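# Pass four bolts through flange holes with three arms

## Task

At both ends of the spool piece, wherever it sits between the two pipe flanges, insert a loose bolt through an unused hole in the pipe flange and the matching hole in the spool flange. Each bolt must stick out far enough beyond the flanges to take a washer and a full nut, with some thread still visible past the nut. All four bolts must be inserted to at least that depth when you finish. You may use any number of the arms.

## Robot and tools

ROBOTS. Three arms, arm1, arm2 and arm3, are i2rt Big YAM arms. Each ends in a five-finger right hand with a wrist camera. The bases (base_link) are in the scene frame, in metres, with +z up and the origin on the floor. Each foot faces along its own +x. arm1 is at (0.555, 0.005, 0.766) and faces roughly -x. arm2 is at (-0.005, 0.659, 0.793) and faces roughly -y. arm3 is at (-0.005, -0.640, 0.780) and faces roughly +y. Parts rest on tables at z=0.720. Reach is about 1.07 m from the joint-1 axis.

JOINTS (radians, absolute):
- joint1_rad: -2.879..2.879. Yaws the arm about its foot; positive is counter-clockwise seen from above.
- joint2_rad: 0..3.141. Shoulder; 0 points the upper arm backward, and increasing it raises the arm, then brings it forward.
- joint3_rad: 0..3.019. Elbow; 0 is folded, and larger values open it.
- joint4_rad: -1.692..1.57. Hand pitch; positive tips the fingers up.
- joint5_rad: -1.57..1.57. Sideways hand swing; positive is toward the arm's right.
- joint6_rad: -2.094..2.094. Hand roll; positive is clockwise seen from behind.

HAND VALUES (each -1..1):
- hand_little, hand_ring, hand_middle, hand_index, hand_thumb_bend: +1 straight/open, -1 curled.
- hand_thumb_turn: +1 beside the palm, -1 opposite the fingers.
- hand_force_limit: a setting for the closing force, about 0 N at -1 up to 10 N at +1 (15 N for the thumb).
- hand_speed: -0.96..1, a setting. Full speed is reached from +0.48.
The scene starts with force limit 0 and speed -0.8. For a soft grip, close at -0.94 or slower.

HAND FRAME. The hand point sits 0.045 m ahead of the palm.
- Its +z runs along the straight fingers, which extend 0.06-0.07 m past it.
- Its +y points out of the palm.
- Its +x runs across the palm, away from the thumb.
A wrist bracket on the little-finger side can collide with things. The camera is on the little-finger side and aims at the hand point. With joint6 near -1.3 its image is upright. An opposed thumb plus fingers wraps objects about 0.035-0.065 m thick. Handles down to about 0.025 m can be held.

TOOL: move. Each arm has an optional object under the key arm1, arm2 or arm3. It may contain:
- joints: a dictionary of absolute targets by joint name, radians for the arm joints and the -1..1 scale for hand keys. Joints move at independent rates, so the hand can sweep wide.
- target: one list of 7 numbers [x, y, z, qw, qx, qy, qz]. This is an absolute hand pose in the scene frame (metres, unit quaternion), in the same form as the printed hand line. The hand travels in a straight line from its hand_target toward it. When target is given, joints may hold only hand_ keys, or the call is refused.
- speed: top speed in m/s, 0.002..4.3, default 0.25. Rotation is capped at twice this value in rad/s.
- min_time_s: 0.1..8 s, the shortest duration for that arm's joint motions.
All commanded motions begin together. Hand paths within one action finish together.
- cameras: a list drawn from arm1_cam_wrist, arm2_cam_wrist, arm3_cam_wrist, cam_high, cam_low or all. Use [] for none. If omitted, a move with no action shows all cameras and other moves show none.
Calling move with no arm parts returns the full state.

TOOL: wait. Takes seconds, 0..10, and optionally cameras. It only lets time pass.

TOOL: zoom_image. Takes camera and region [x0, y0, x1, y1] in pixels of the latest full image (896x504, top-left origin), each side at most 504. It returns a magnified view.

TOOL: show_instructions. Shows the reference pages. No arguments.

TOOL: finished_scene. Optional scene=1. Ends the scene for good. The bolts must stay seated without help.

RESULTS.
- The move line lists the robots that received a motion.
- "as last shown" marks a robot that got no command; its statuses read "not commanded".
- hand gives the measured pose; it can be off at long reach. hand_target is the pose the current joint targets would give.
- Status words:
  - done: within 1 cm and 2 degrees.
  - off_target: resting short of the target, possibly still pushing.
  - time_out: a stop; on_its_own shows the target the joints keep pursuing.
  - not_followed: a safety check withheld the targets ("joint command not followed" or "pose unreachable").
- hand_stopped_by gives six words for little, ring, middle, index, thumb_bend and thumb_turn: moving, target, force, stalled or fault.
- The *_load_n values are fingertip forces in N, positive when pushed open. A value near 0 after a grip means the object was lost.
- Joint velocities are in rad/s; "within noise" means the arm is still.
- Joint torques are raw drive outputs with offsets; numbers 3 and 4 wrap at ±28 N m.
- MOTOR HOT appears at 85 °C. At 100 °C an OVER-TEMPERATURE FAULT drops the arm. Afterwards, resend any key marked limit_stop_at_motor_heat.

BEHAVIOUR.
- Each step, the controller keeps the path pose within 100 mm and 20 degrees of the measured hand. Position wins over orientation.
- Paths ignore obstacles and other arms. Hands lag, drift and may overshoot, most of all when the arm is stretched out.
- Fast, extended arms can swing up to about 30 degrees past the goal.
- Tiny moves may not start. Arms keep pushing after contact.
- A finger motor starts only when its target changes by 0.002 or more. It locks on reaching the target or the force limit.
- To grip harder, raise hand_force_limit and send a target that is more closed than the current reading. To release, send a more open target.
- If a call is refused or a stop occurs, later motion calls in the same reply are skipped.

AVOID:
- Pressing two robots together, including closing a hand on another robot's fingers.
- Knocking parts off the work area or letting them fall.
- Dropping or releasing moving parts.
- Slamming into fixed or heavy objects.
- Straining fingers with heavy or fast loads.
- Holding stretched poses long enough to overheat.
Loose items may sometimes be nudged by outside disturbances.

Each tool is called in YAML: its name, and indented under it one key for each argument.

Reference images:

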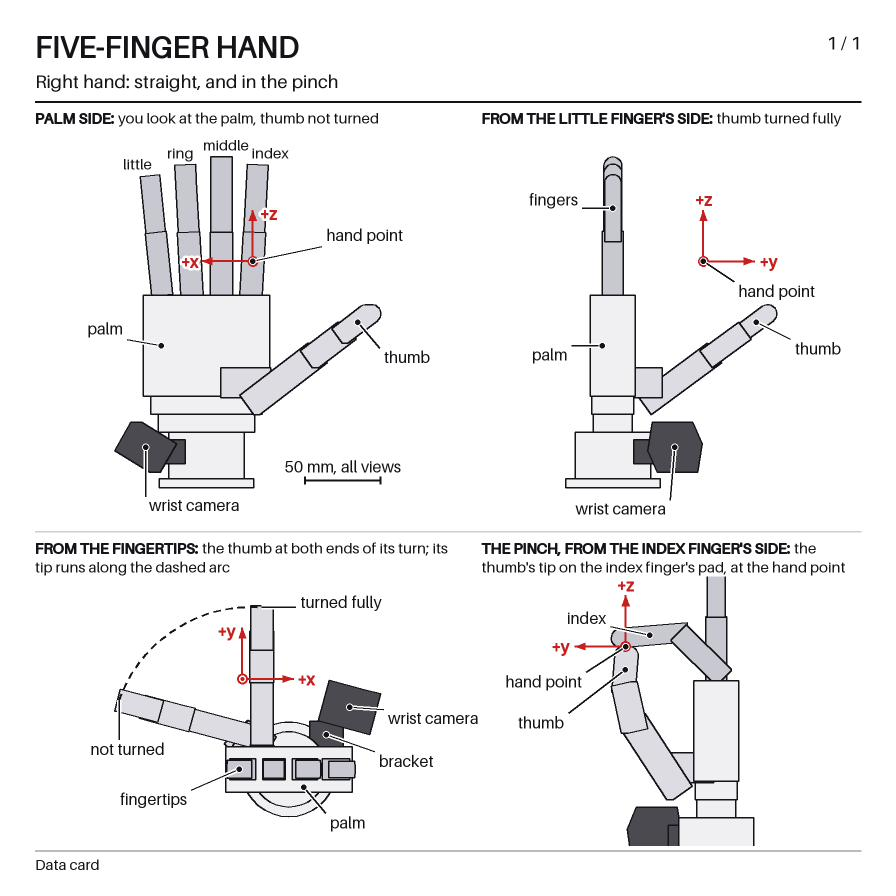

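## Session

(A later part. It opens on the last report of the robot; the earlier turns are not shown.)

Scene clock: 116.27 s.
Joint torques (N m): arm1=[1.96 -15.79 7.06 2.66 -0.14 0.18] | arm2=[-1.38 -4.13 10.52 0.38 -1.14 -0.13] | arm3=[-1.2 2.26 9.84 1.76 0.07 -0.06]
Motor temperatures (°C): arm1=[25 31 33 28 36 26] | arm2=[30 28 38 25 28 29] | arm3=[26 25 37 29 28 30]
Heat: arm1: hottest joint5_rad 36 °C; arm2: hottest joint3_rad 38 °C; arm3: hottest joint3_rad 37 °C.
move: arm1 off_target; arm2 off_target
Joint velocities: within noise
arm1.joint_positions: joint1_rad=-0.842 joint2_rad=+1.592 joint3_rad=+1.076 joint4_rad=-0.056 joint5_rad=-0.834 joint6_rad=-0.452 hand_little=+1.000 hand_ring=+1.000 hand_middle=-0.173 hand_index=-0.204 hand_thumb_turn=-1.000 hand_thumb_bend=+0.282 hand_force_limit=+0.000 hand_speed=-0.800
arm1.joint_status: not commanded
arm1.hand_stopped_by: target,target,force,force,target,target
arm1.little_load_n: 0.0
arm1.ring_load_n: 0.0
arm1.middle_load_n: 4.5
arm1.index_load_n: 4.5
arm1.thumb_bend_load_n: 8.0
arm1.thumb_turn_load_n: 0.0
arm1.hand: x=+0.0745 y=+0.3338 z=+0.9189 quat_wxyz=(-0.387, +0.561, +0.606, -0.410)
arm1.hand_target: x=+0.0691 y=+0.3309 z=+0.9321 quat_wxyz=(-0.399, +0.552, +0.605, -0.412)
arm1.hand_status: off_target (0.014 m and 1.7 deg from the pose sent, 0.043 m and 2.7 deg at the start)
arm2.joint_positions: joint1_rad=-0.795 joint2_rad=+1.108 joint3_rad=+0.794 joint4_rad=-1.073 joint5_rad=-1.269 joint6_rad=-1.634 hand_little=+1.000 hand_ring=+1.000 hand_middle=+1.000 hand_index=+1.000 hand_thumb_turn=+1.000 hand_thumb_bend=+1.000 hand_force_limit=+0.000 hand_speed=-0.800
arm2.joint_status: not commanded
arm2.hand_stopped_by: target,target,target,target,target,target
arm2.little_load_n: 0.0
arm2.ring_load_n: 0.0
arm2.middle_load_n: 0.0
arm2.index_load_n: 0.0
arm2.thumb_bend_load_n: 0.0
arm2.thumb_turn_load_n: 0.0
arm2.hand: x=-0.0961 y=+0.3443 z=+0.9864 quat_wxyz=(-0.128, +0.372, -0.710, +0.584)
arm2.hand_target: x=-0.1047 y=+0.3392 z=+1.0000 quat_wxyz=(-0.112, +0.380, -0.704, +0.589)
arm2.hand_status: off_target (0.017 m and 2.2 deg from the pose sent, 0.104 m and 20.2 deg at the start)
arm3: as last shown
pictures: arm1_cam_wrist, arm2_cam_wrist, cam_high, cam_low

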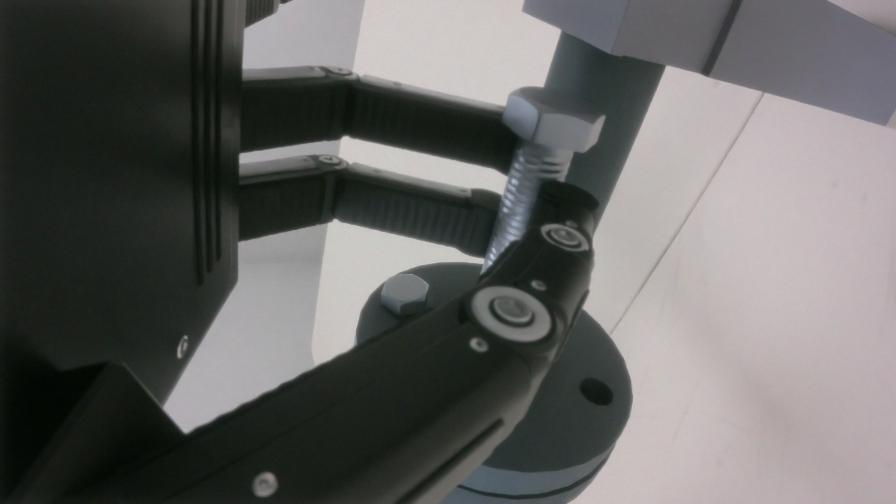

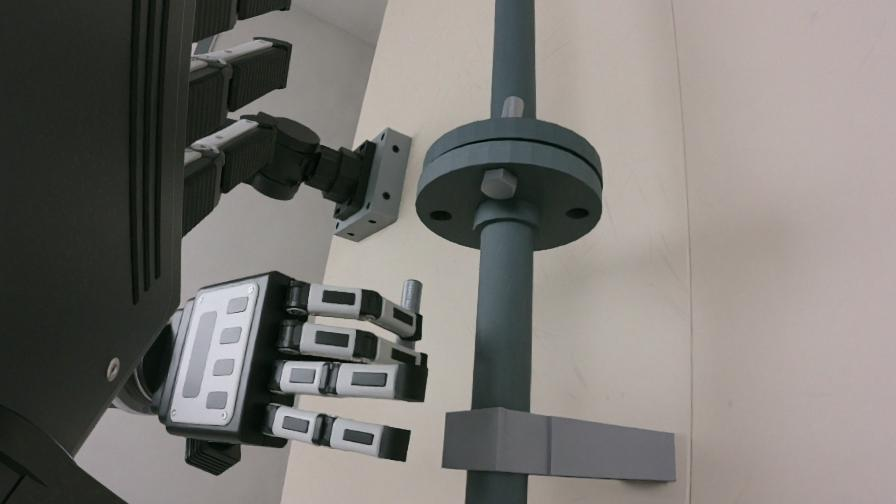

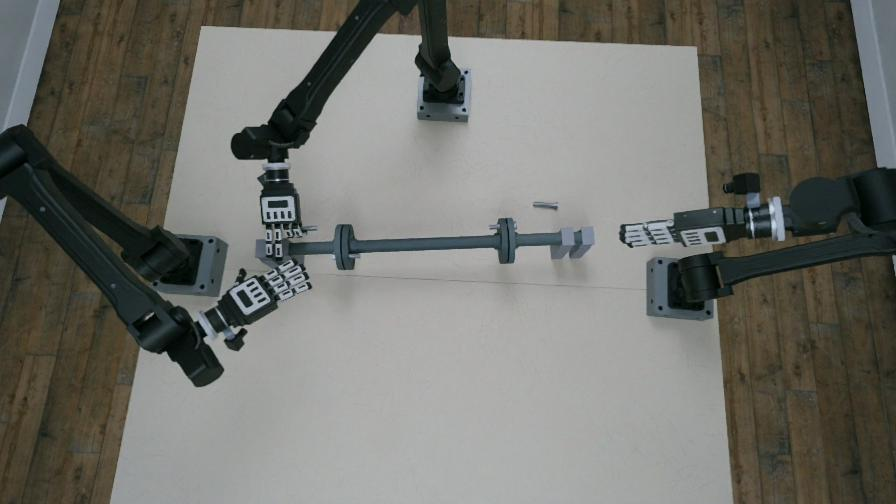

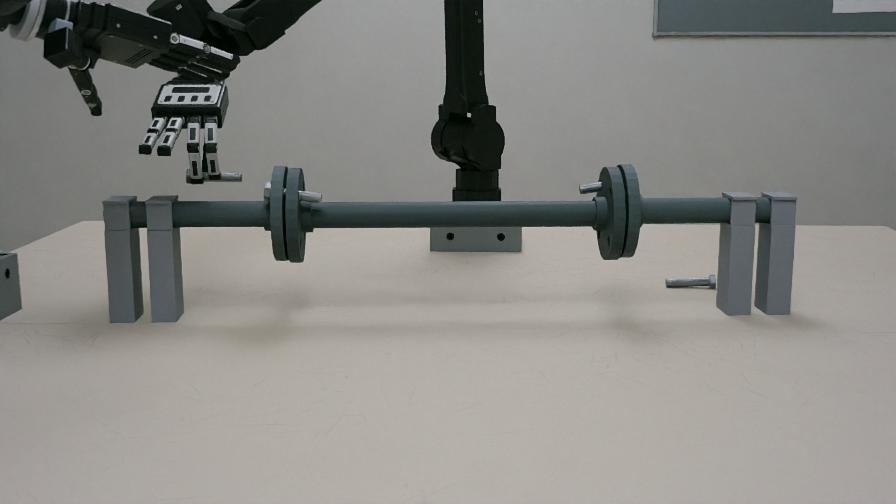

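zoom_image:
  camera: "arm2_cam_wrist"
  region: [360, 150, 560, 350]

zoom_image:
  camera: "cam_high"
  region: [280, 200, 380, 290]

zoom_image:
  camera: "cam_low"
  region: [170, 130, 340, 280]

Scaled by 2.520.

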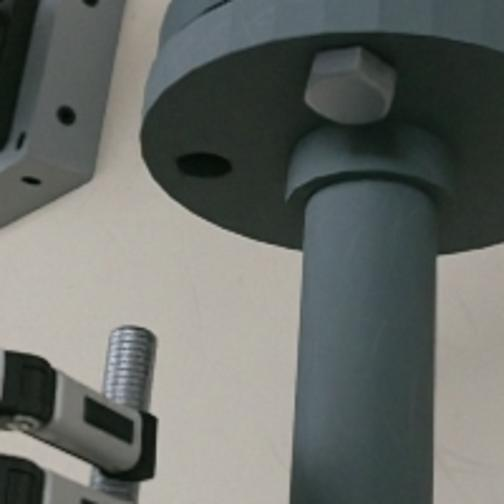

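Scaled by 5.040.

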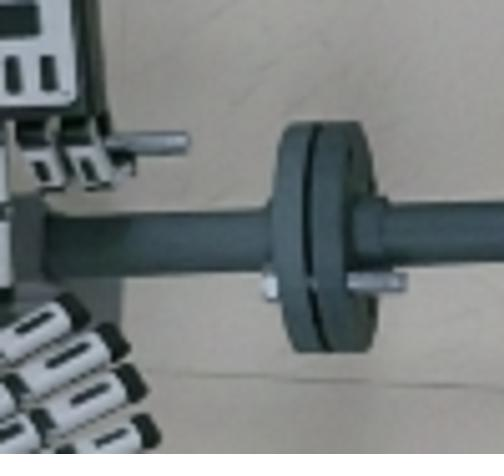

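Scaled by 2.965.

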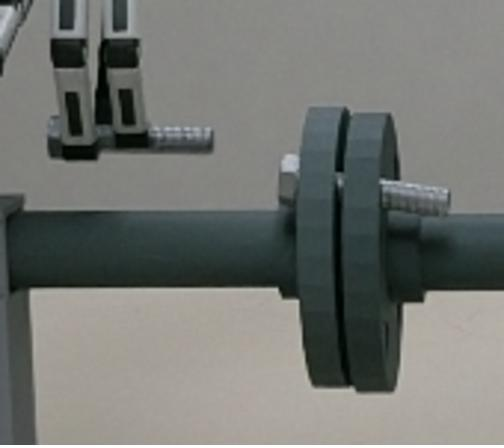

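move:
  arm1: {"target": [0.061, 0.305, 0.9225, 0.3992, -0.5524, -0.6049, 0.4119], "speed": 0.08}
  cameras: ["arm2_cam_wrist", "cam_high", "cam_low"]

zoom_image:
  camera: "arm2_cam_wrist"
  region: [360, 150, 560, 350]

zoom_image:
  camera: "cam_high"
  region: [280, 200, 380, 290]

zoom_image:
  camera: "cam_low"
  region: [170, 130, 340, 280]

Scene clock: 120.83 s.
Joint torques (N m): arm1=[1.67 -15.5 6.9 2.7 -0.11 0.21] | arm2=[-1.03 -3.9 10.36 0.24 -1.13 -0.12] | arm3=[-1.08 2.32 9.8 1.78 0.07 -0.06]
Motor temperatures (°C): arm1=[25 31 34 28 36 26] | arm2=[30 28 39 25 28 29] | arm3=[26 25 37 29 28 30]
Heat: arm1: hottest joint5_rad 36 °C; arm2: hottest joint3_rad 39 °C; arm3: hottest joint3_rad 37 °C.
move: arm1 off_target
Joint velocities: within noise
arm1.joint_positions: joint1_rad=-0.790 joint2_rad=+1.580 joint3_rad=+1.017 joint4_rad=+0.007 joint5_rad=-0.791 joint6_rad=-0.417 hand_little=+1.000 hand_ring=+1.000 hand_middle=-0.173 hand_index=-0.204 hand_thumb_turn=-1.000 hand_thumb_bend=+0.282 hand_force_limit=+0.000 hand_speed=-0.800
arm1.joint_status: not commanded
arm1.hand_stopped_by: target,target,force,force,target,target
arm1.little_load_n: 0.0
arm1.ring_load_n: 0.0
arm1.middle_load_n: 4.5
arm1.index_load_n: 4.5
arm1.thumb_bend_load_n: 8.0
arm1.thumb_turn_load_n: 0.0
arm1.hand: x=+0.0659 y=+0.3061 z=+0.9045 quat_wxyz=(-0.383, +0.563, +0.607, -0.410)
arm1.hand_target: x=+0.0612 y=+0.3049 z=+0.9224 quat_wxyz=(-0.399, +0.552, +0.605, -0.412)
arm1.hand_status: off_target (0.019 m and 2.3 deg from the pose sent, 0.032 m and 1.7 deg at the start)
arm2, arm3: as last shown
arm2.hand: x=-0.0962 y=+0.3442 z=+0.9864 quat_wxyz=(-0.127, +0.372, -0.710, +0.584)
arm3.middle_load_n: -0.5

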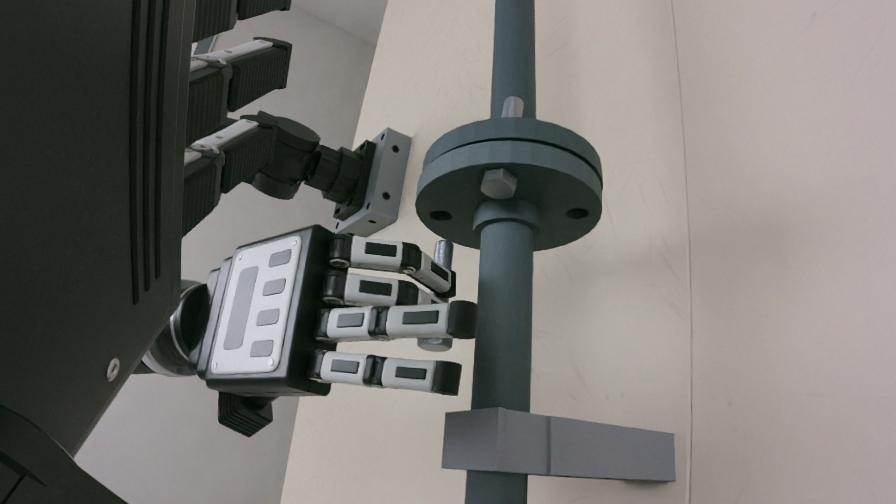

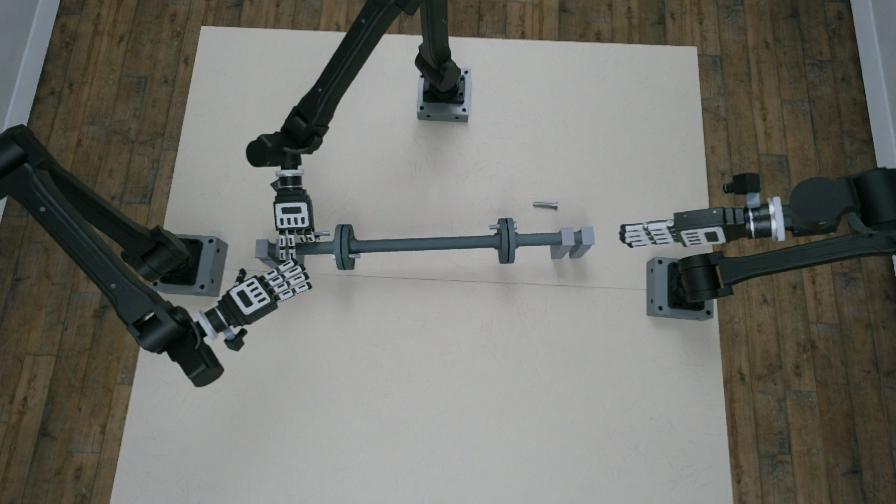

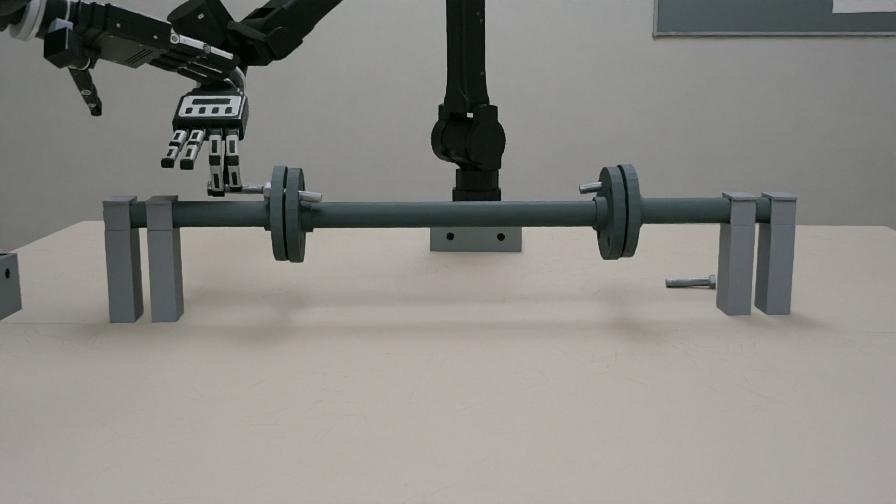

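Scaled by 2.520.

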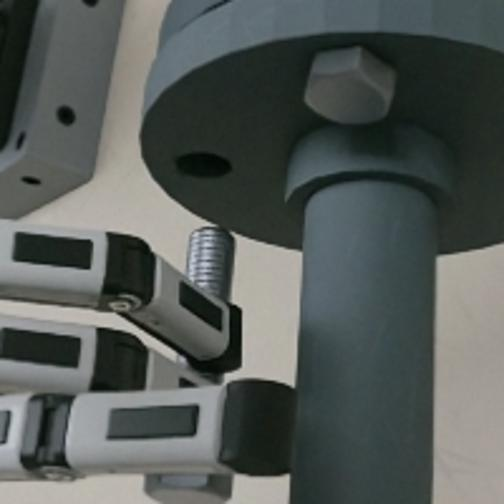

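Scaled by 5.040.

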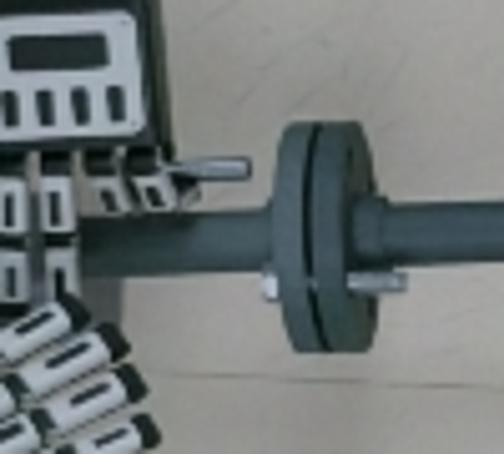

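Scaled by 2.965.

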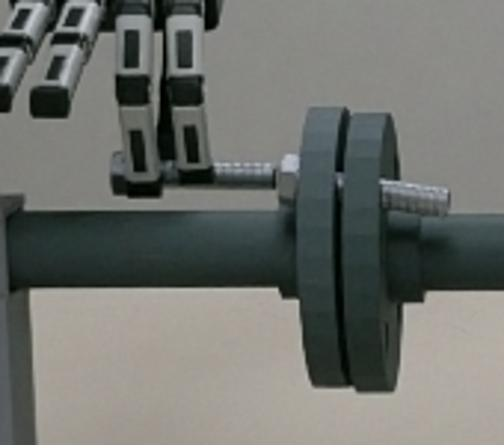

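zoom_image:
  camera: "cam_high"
  region: [310, 215, 366, 265]

Scaled by 9.000.

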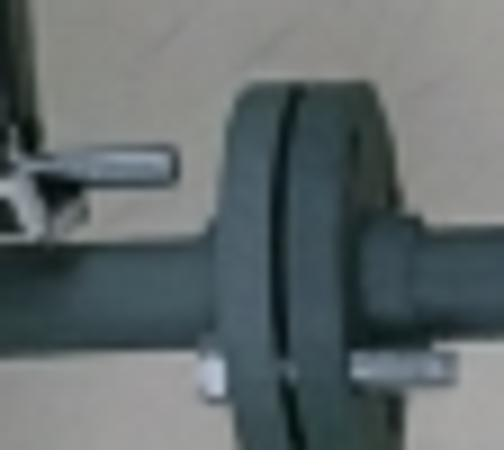

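move:
  arm1: {"target": [0.0595, 0.305, 0.9285, 0.3992, -0.5524, -0.6049, 0.4119], "speed": 0.05}
  cameras: ["arm2_cam_wrist", "cam_high", "cam_low"]

zoom_image:
  camera: "arm2_cam_wrist"
  region: [400, 170, 500, 270]

zoom_image:
  camera: "cam_high"
  region: [310, 215, 366, 265]

zoom_image:
  camera: "cam_low"
  region: [170, 130, 340, 280]

Scene clock: 122.40 s.
Joint torques (N m): arm1=[1.85 -15.91 7.82 1.99 -0.11 0.18] | arm2=[-1.2 -4.25 10.43 0.31 -1.16 -0.13] | arm3=[-1.03 2.32 9.81 1.76 0.06 -0.05]
Motor temperatures (°C): arm1=[25 31 33 28 36 26] | arm2=[30 28 39 25 29 29] | arm3=[26 25 37 29 28 30]
Heat: arm1: hottest joint5_rad 36 °C; arm2: hottest joint3_rad 39 °C; arm3: hottest joint3_rad 37 °C.
move: arm1 off_target
Joint velocities: within noise
arm1.joint_positions: joint1_rad=-0.790 joint2_rad=+1.574 joint3_rad=+1.017 joint4_rad=+0.007 joint5_rad=-0.789 joint6_rad=-0.415 hand_little=+1.000 hand_ring=+1.000 hand_middle=-0.173 hand_index=-0.204 hand_thumb_turn=-1.000 hand_thumb_bend=+0.282 hand_force_limit=+0.000 hand_speed=-0.800
arm1.joint_status: not commanded
arm1.hand_stopped_by: target,target,force,force,target,target
arm1.little_load_n: 0.0
arm1.ring_load_n: 0.0
arm1.middle_load_n: 4.5
arm1.index_load_n: 4.5
arm1.thumb_bend_load_n: 8.0
arm1.thumb_turn_load_n: 0.5
arm1.hand: x=+0.0660 y=+0.3062 z=+0.9076 quat_wxyz=(-0.385, +0.562, +0.607, -0.409)
arm1.hand_target: x=+0.0598 y=+0.3048 z=+0.9284 quat_wxyz=(-0.399, +0.552, +0.605, -0.412)
arm1.hand_status: off_target (0.022 m and 2.0 deg from the pose sent, 0.025 m and 2.3 deg at the start)
arm2, arm3: as last shown
arm2.thumb_turn_load_n: -0.5
arm3.middle_load_n: 0.0

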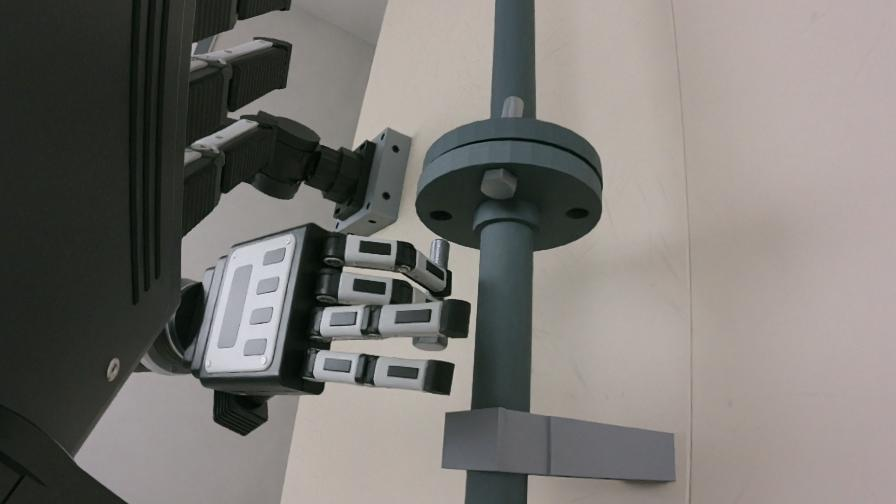

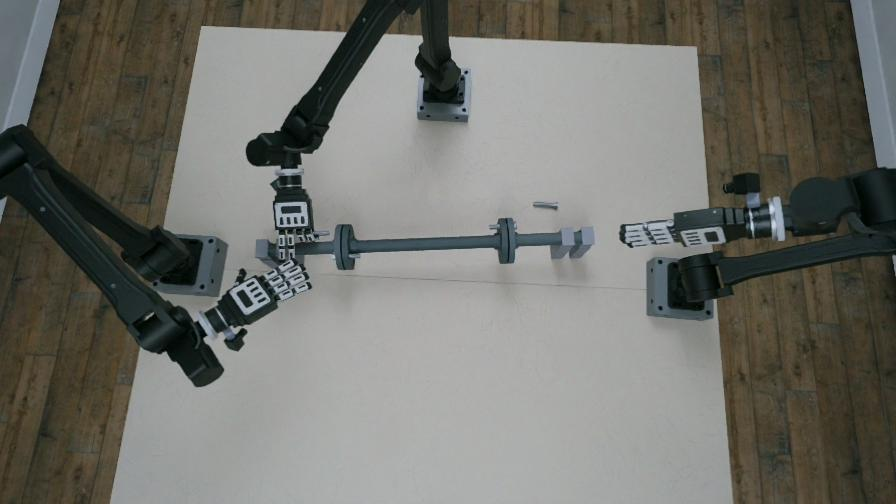

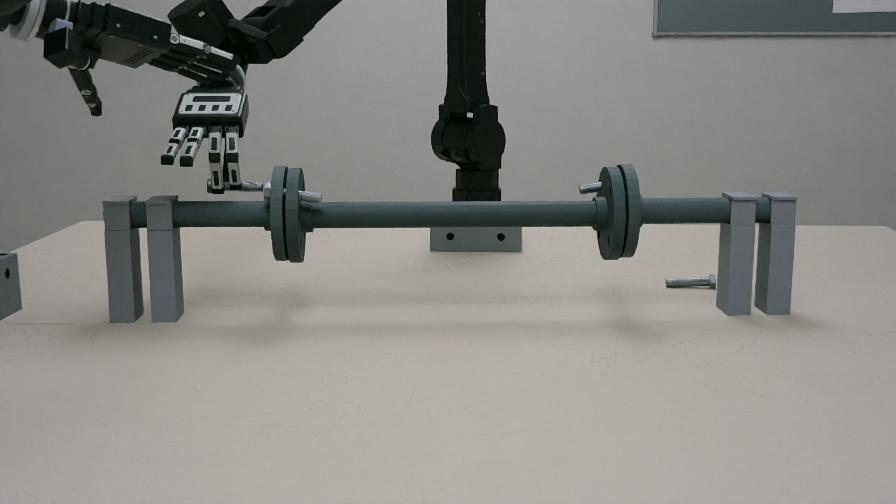

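Scaled by 5.040.

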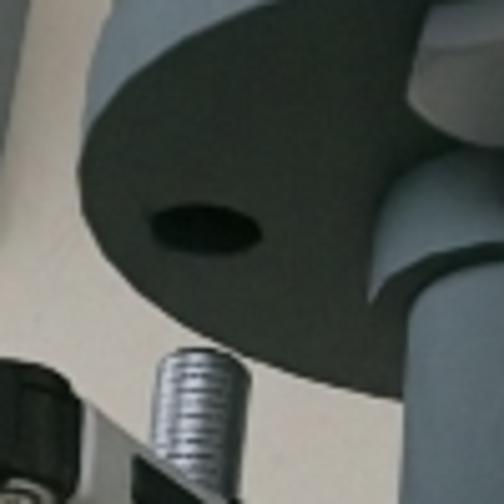

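Scaled by 9.000.

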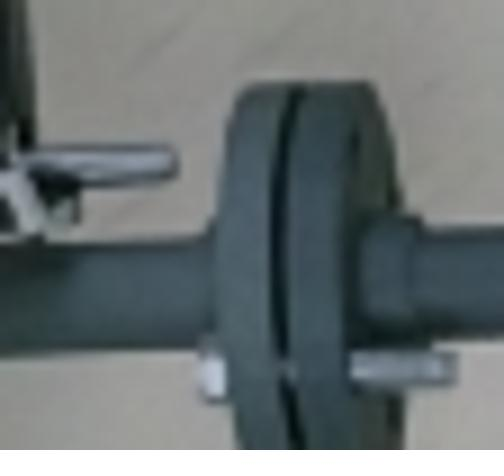

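Scaled by 2.965.

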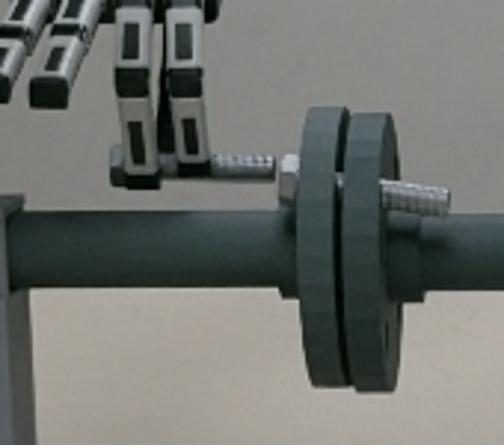

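move:
  arm1: {"target": [0.0605, 0.293, 0.9315, 0.3992, -0.5524, -0.6049, 0.4119], "speed": 0.05}
  cameras: ["arm2_cam_wrist", "cam_high", "cam_low"]

zoom_image:
  camera: "arm2_cam_wrist"
  region: [400, 170, 500, 270]

zoom_image:
  camera: "cam_high"
  region: [310, 215, 366, 265]

zoom_image:
  camera: "cam_low"
  region: [170, 130, 340, 280]

Scene clock: 124.03 s.
Joint torques (N m): arm1=[2.02 -15.5 6.97 2.22 -0.08 0.17] | arm2=[-1.26 -4.42 10.51 0.23 -1.15 -0.1] | arm3=[-1.03 2.2 9.84 1.76 0.07 -0.05]
Motor temperatures (°C): arm1=[25 31 33 28 36 26] | arm2=[30 28 39 25 29 29] | arm3=[26 25 37 29 28 30]
Heat: arm1: hottest joint5_rad 36 °C; arm2: hottest joint3_rad 39 °C; arm3: hottest joint3_rad 37 °C.
move: arm1 off_target
Joint velocities: within noise
arm1.joint_positions: joint1_rad=-0.776 joint2_rad=+1.546 joint3_rad=+1.008 joint4_rad=+0.007 joint5_rad=-0.775 joint6_rad=-0.404 hand_little=+1.000 hand_ring=+1.000 hand_middle=-0.173 hand_index=-0.204 hand_thumb_turn=-1.000 hand_thumb_bend=+0.282 hand_force_limit=+0.000 hand_speed=-0.800
arm1.joint_status: not commanded
arm1.hand_stopped_by: target,target,force,force,target,target
arm1.little_load_n: 0.0
arm1.ring_load_n: 0.0
arm1.middle_load_n: 4.5
arm1.index_load_n: 4.0
arm1.thumb_bend_load_n: 8.0
arm1.thumb_turn_load_n: -0.5
arm1.hand: x=+0.0646 y=+0.2982 z=+0.9173 quat_wxyz=(-0.390, +0.560, +0.606, -0.408)
arm1.hand_target: x=+0.0606 y=+0.2930 z=+0.9313 quat_wxyz=(-0.399, +0.552, +0.605, -0.412)
arm1.hand_status: off_target (0.016 m and 1.4 deg from the pose sent, 0.028 m and 2.0 deg at the start)
arm2, arm3: as last shown

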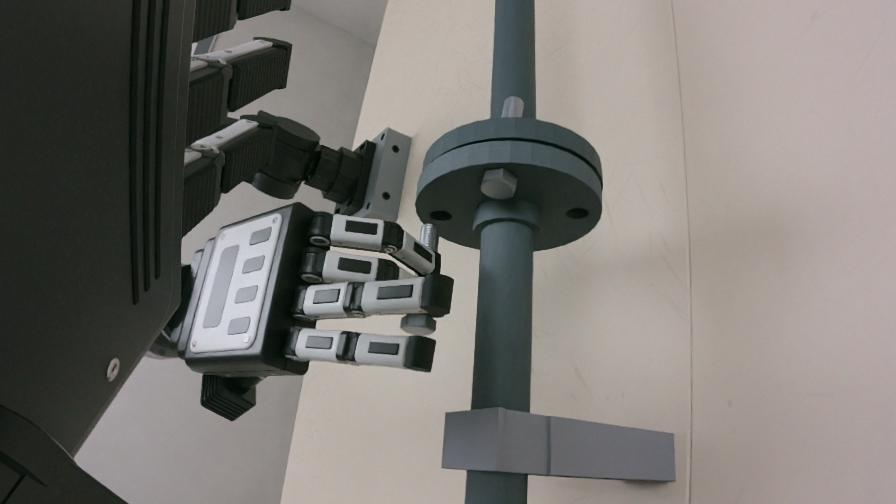

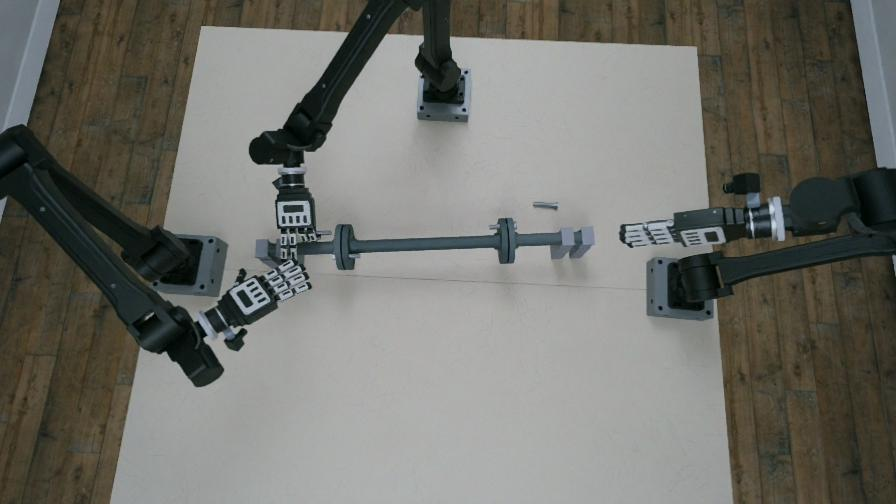

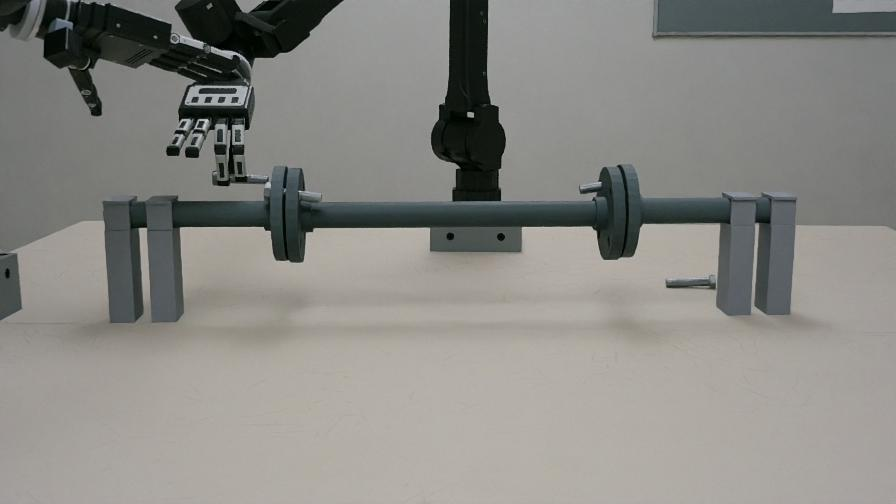

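Scaled by 5.040.

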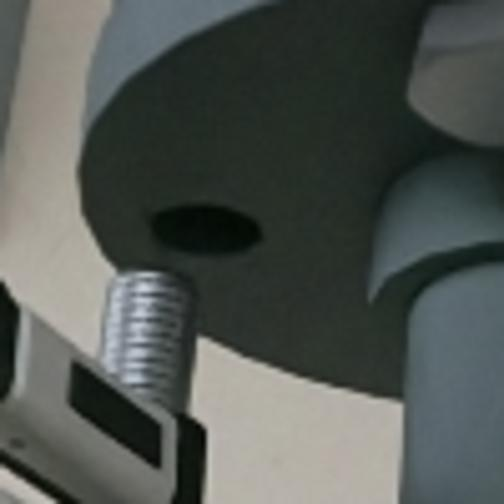

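Scaled by 9.000.

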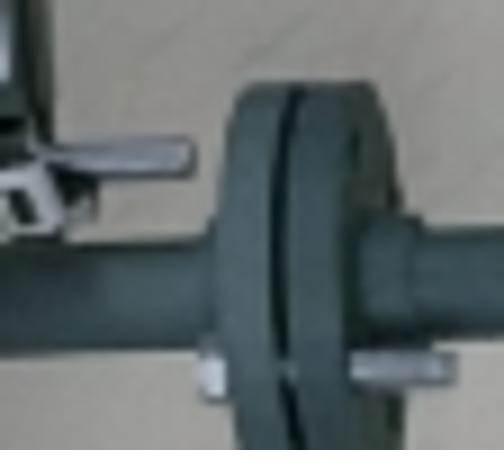

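Scaled by 2.965.

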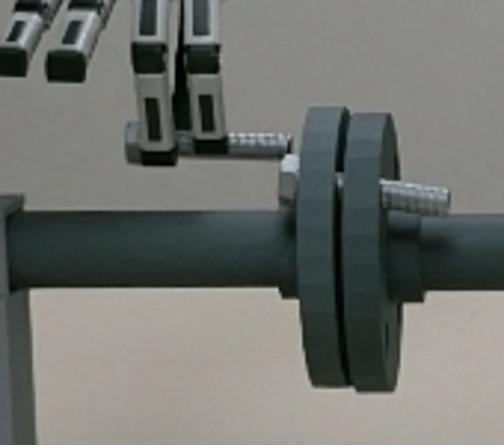

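move:
  arm1: {"target": [0.0615, 0.279, 0.9315, 0.3992, -0.5524, -0.6049, 0.4119], "speed": 0.03}
  cameras: ["arm2_cam_wrist", "cam_high", "cam_low"]

zoom_image:
  camera: "arm2_cam_wrist"
  region: [400, 170, 500, 270]

zoom_image:
  camera: "cam_low"
  region: [170, 130, 340, 280]

Scene clock: 126.13 s.
Joint torques (N m): arm1=[2.26 -15.21 6.89 2.67 -0.26 0.23] | arm2=[-1.03 -4.19 10.41 0.4 -1.19 -0.15] | arm3=[-1.03 2.32 9.83 1.76 0.07 -0.06]
Motor temperatures (°C): arm1=[25 31 33 28 36 26] | arm2=[30 28 40 25 29 29] | arm3=[26 25 37 29 28 30]
Heat: arm1: hottest joint5_rad 36 °C; arm2: hottest joint3_rad 40 °C; arm3: hottest joint3_rad 37 °C.
move: arm1 off_target
Joint velocities: within noise
arm1.joint_positions: joint1_rad=-0.759 joint2_rad=+1.522 joint3_rad=+0.978 joint4_rad=+0.011 joint5_rad=-0.753 joint6_rad=-0.395 hand_little=+1.000 hand_ring=+1.000 hand_middle=-0.173 hand_index=-0.204 hand_thumb_turn=-1.000 hand_thumb_bend=+0.282 hand_force_limit=+0.000 hand_speed=-0.800
arm1.joint_status: not commanded
arm1.hand_stopped_by: target,target,force,force,target,target
arm1.little_load_n: 0.0
arm1.ring_load_n: -0.5
arm1.middle_load_n: 4.5
arm1.index_load_n: 4.0
arm1.thumb_bend_load_n: 8.0
arm1.thumb_turn_load_n: 0.0
arm1.hand: x=+0.0674 y=+0.2860 z=+0.9150 quat_wxyz=(-0.388, +0.564, +0.607, -0.405)
arm1.hand_target: x=+0.0617 y=+0.2789 z=+0.9314 quat_wxyz=(-0.399, +0.552, +0.605, -0.412)
arm1.hand_status: off_target (0.019 m and 2.0 deg from the pose sent, 0.024 m and 1.4 deg at the start)
arm2: as last shown
arm2.thumb_turn_load_n: 0.0
arm3.joint_positions: joint1_rad=+0.237 joint2_rad=+0.641 joint3_rad=+1.394 joint4_rad=-1.297 joint5_rad=+0.135 joint6_rad=-1.412 hand_little=+1.000 hand_ring=+1.000 hand_middle=+1.000 hand_index=+1.000 hand_thumb_turn=+1.000 hand_thumb_bend=+1.000 hand_force_limit=+0.000 hand_speed=-0.800
arm3.joint_status: not commanded
arm3.hand_stopped_by: target,target,target,target,target,target
arm3.little_load_n: 0.0
arm3.ring_load_n: 0.0
arm3.middle_load_n: 0.0
arm3.index_load_n: 0.0
arm3.thumb_bend_load_n: 0.0
arm3.thumb_turn_load_n: 0.0
arm3.hand: x=+0.0290 y=-0.3910 z=+1.2846 quat_wxyz=(-0.367, +0.628, +0.601, +0.330)
arm3.hand_target: x=+0.0292 y=-0.3923 z=+1.2936 quat_wxyz=(-0.375, +0.625, +0.597, +0.335)
arm3.hand_status: not commanded

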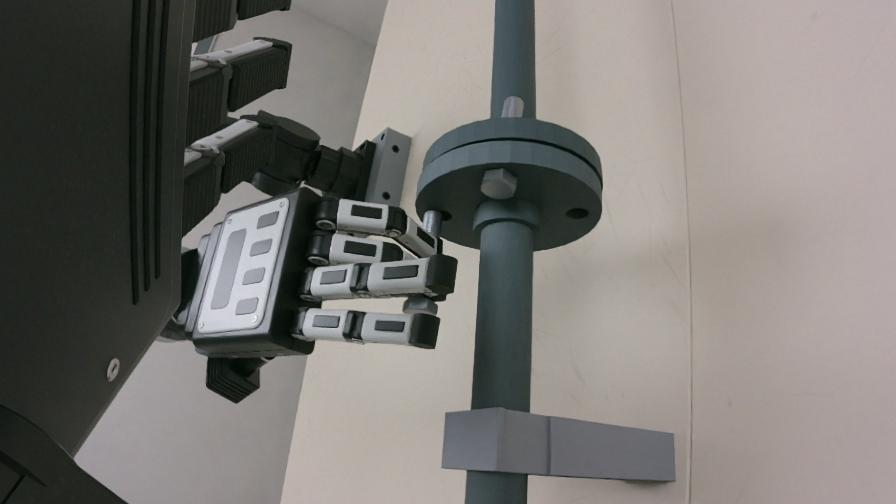

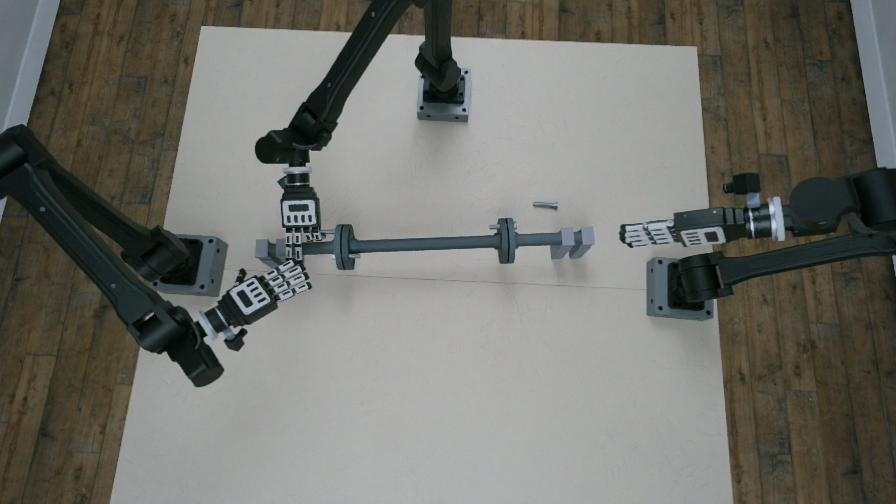

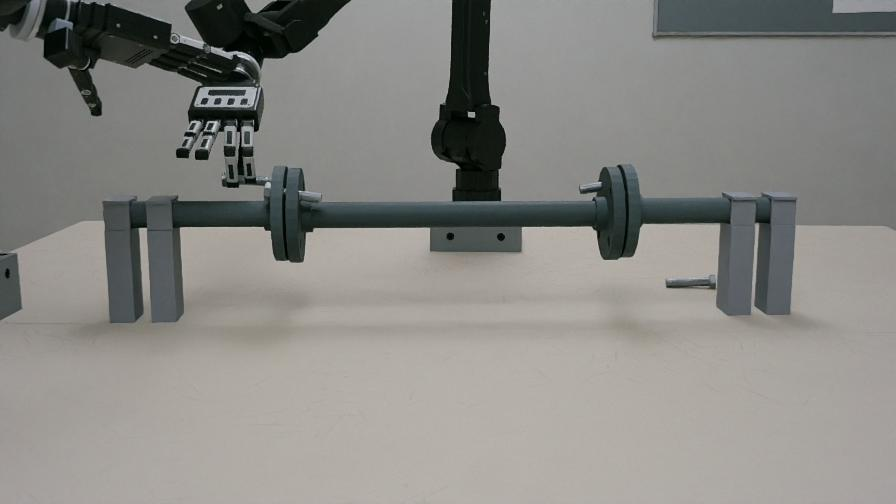

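Scaled by 5.040.

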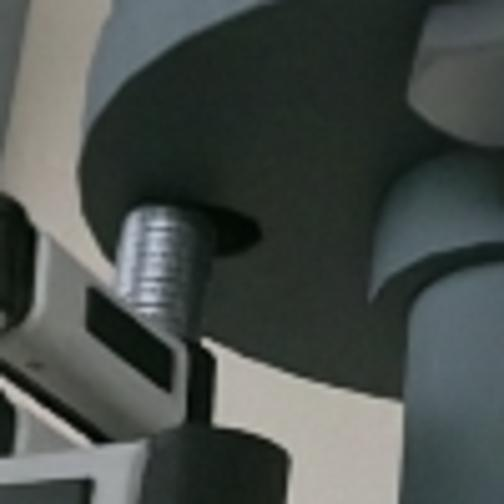

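Scaled by 2.965.

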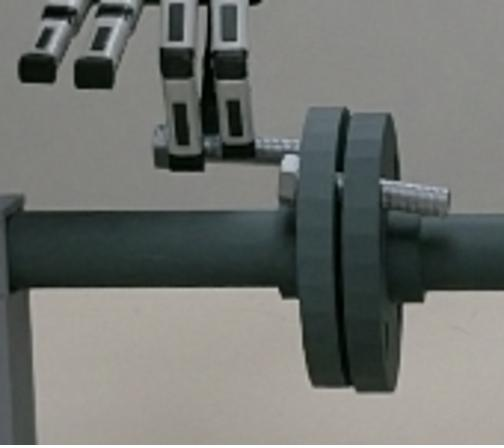

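move:
  arm1: {"target": [0.0615, 0.276, 0.9205, 0.3992, -0.5524, -0.6049, 0.4119], "speed": 0.012}
  cameras: ["arm2_cam_wrist", "cam_low"]

zoom_image:
  camera: "arm2_cam_wrist"
  region: [400, 170, 500, 270]

zoom_image:
  camera: "cam_low"
  region: [170, 130, 340, 280]

Scene clock: 127.93 s.
Joint torques (N m): arm1=[2.02 -14.15 6.94 2.7 -0.24 0.18] | arm2=[-1.03 -3.66 10.33 0.35 -1.16 -0.13] | arm3=[-1.14 2.37 9.83 1.77 0.06 -0.05]
Motor temperatures (°C): arm1=[25 31 33 28 36 26] | arm2=[30 28 40 25 29 29] | arm3=[26 25 37 29 28 30]
Heat: arm1: hottest joint5_rad 36 °C; arm2: hottest joint3_rad 40 °C; arm3: hottest joint3_rad 37 °C.
move: arm1 off_target
Joint velocities: within noise
arm1.joint_positions: joint1_rad=-0.751 joint2_rad=+1.522 joint3_rad=+0.954 joint4_rad=+0.046 joint5_rad=-0.749 joint6_rad=-0.388 hand_little=+1.000 hand_ring=+1.000 hand_middle=-0.173 hand_index=-0.204 hand_thumb_turn=-1.000 hand_thumb_bend=+0.282 hand_force_limit=+0.000 hand_speed=-0.800
arm1.joint_status: not commanded
arm1.hand_stopped_by: target,target,force,force,target,target
arm1.little_load_n: 0.0
arm1.ring_load_n: 0.0
arm1.middle_load_n: 4.5
arm1.index_load_n: 4.0
arm1.thumb_bend_load_n: 7.5
arm1.thumb_turn_load_n: 0.0
arm1.hand: x=+0.0672 y=+0.2802 z=+0.9089 quat_wxyz=(-0.390, +0.561, +0.606, -0.406)
arm1.hand_target: x=+0.0617 y=+0.2759 z=+0.9205 quat_wxyz=(-0.399, +0.552, +0.605, -0.412)
arm1.hand_status: off_target (0.014 m and 1.6 deg from the pose sent, 0.013 m and 2.0 deg at the start)
arm2, arm3: as last shown
arm2.thumb_turn_load_n: -0.5

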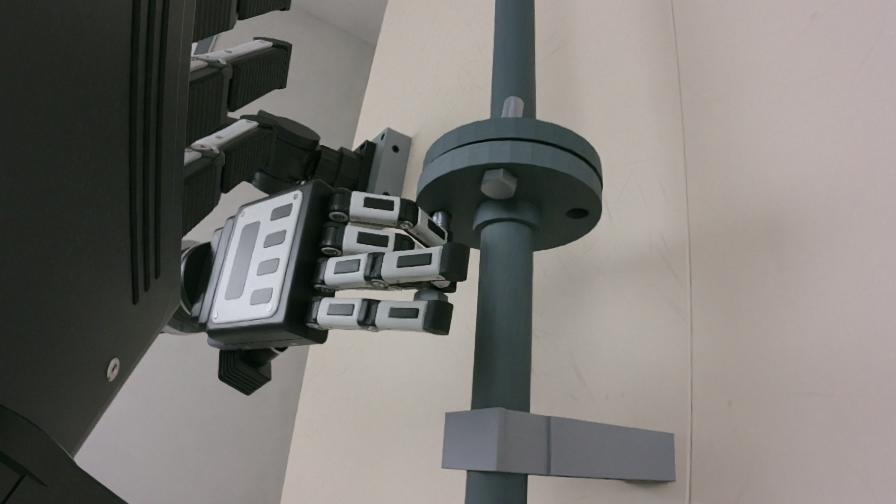

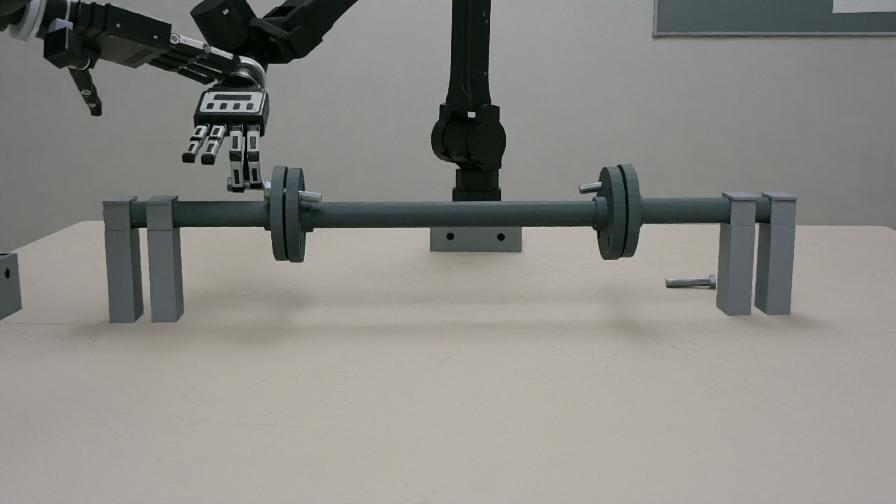

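Scaled by 5.040.

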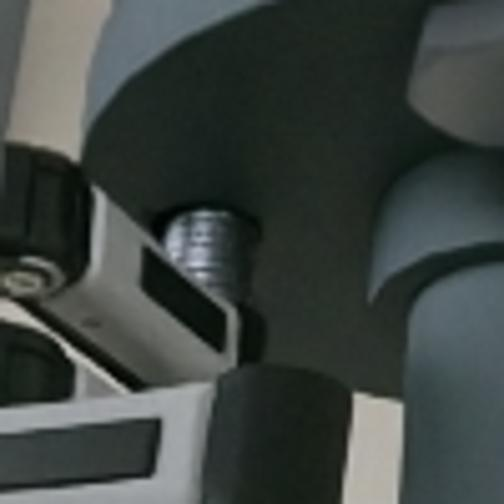

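Scaled by 2.965.

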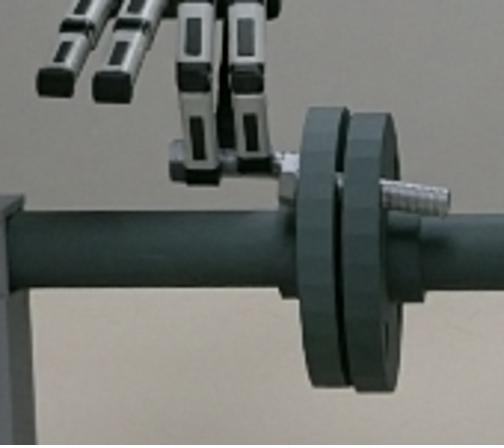

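zoom_image:
  camera: "arm2_cam_wrist"
  region: [425, 195, 465, 235]

Scaled by 12.600.

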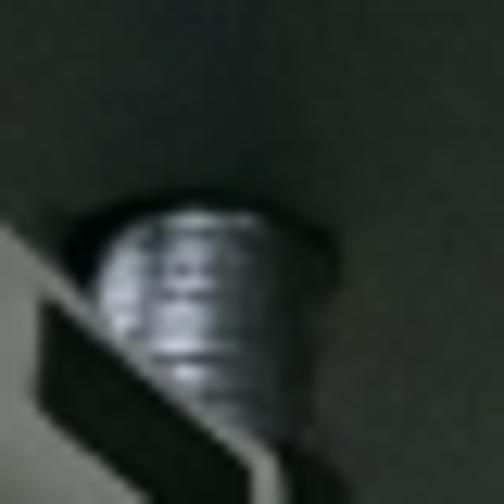

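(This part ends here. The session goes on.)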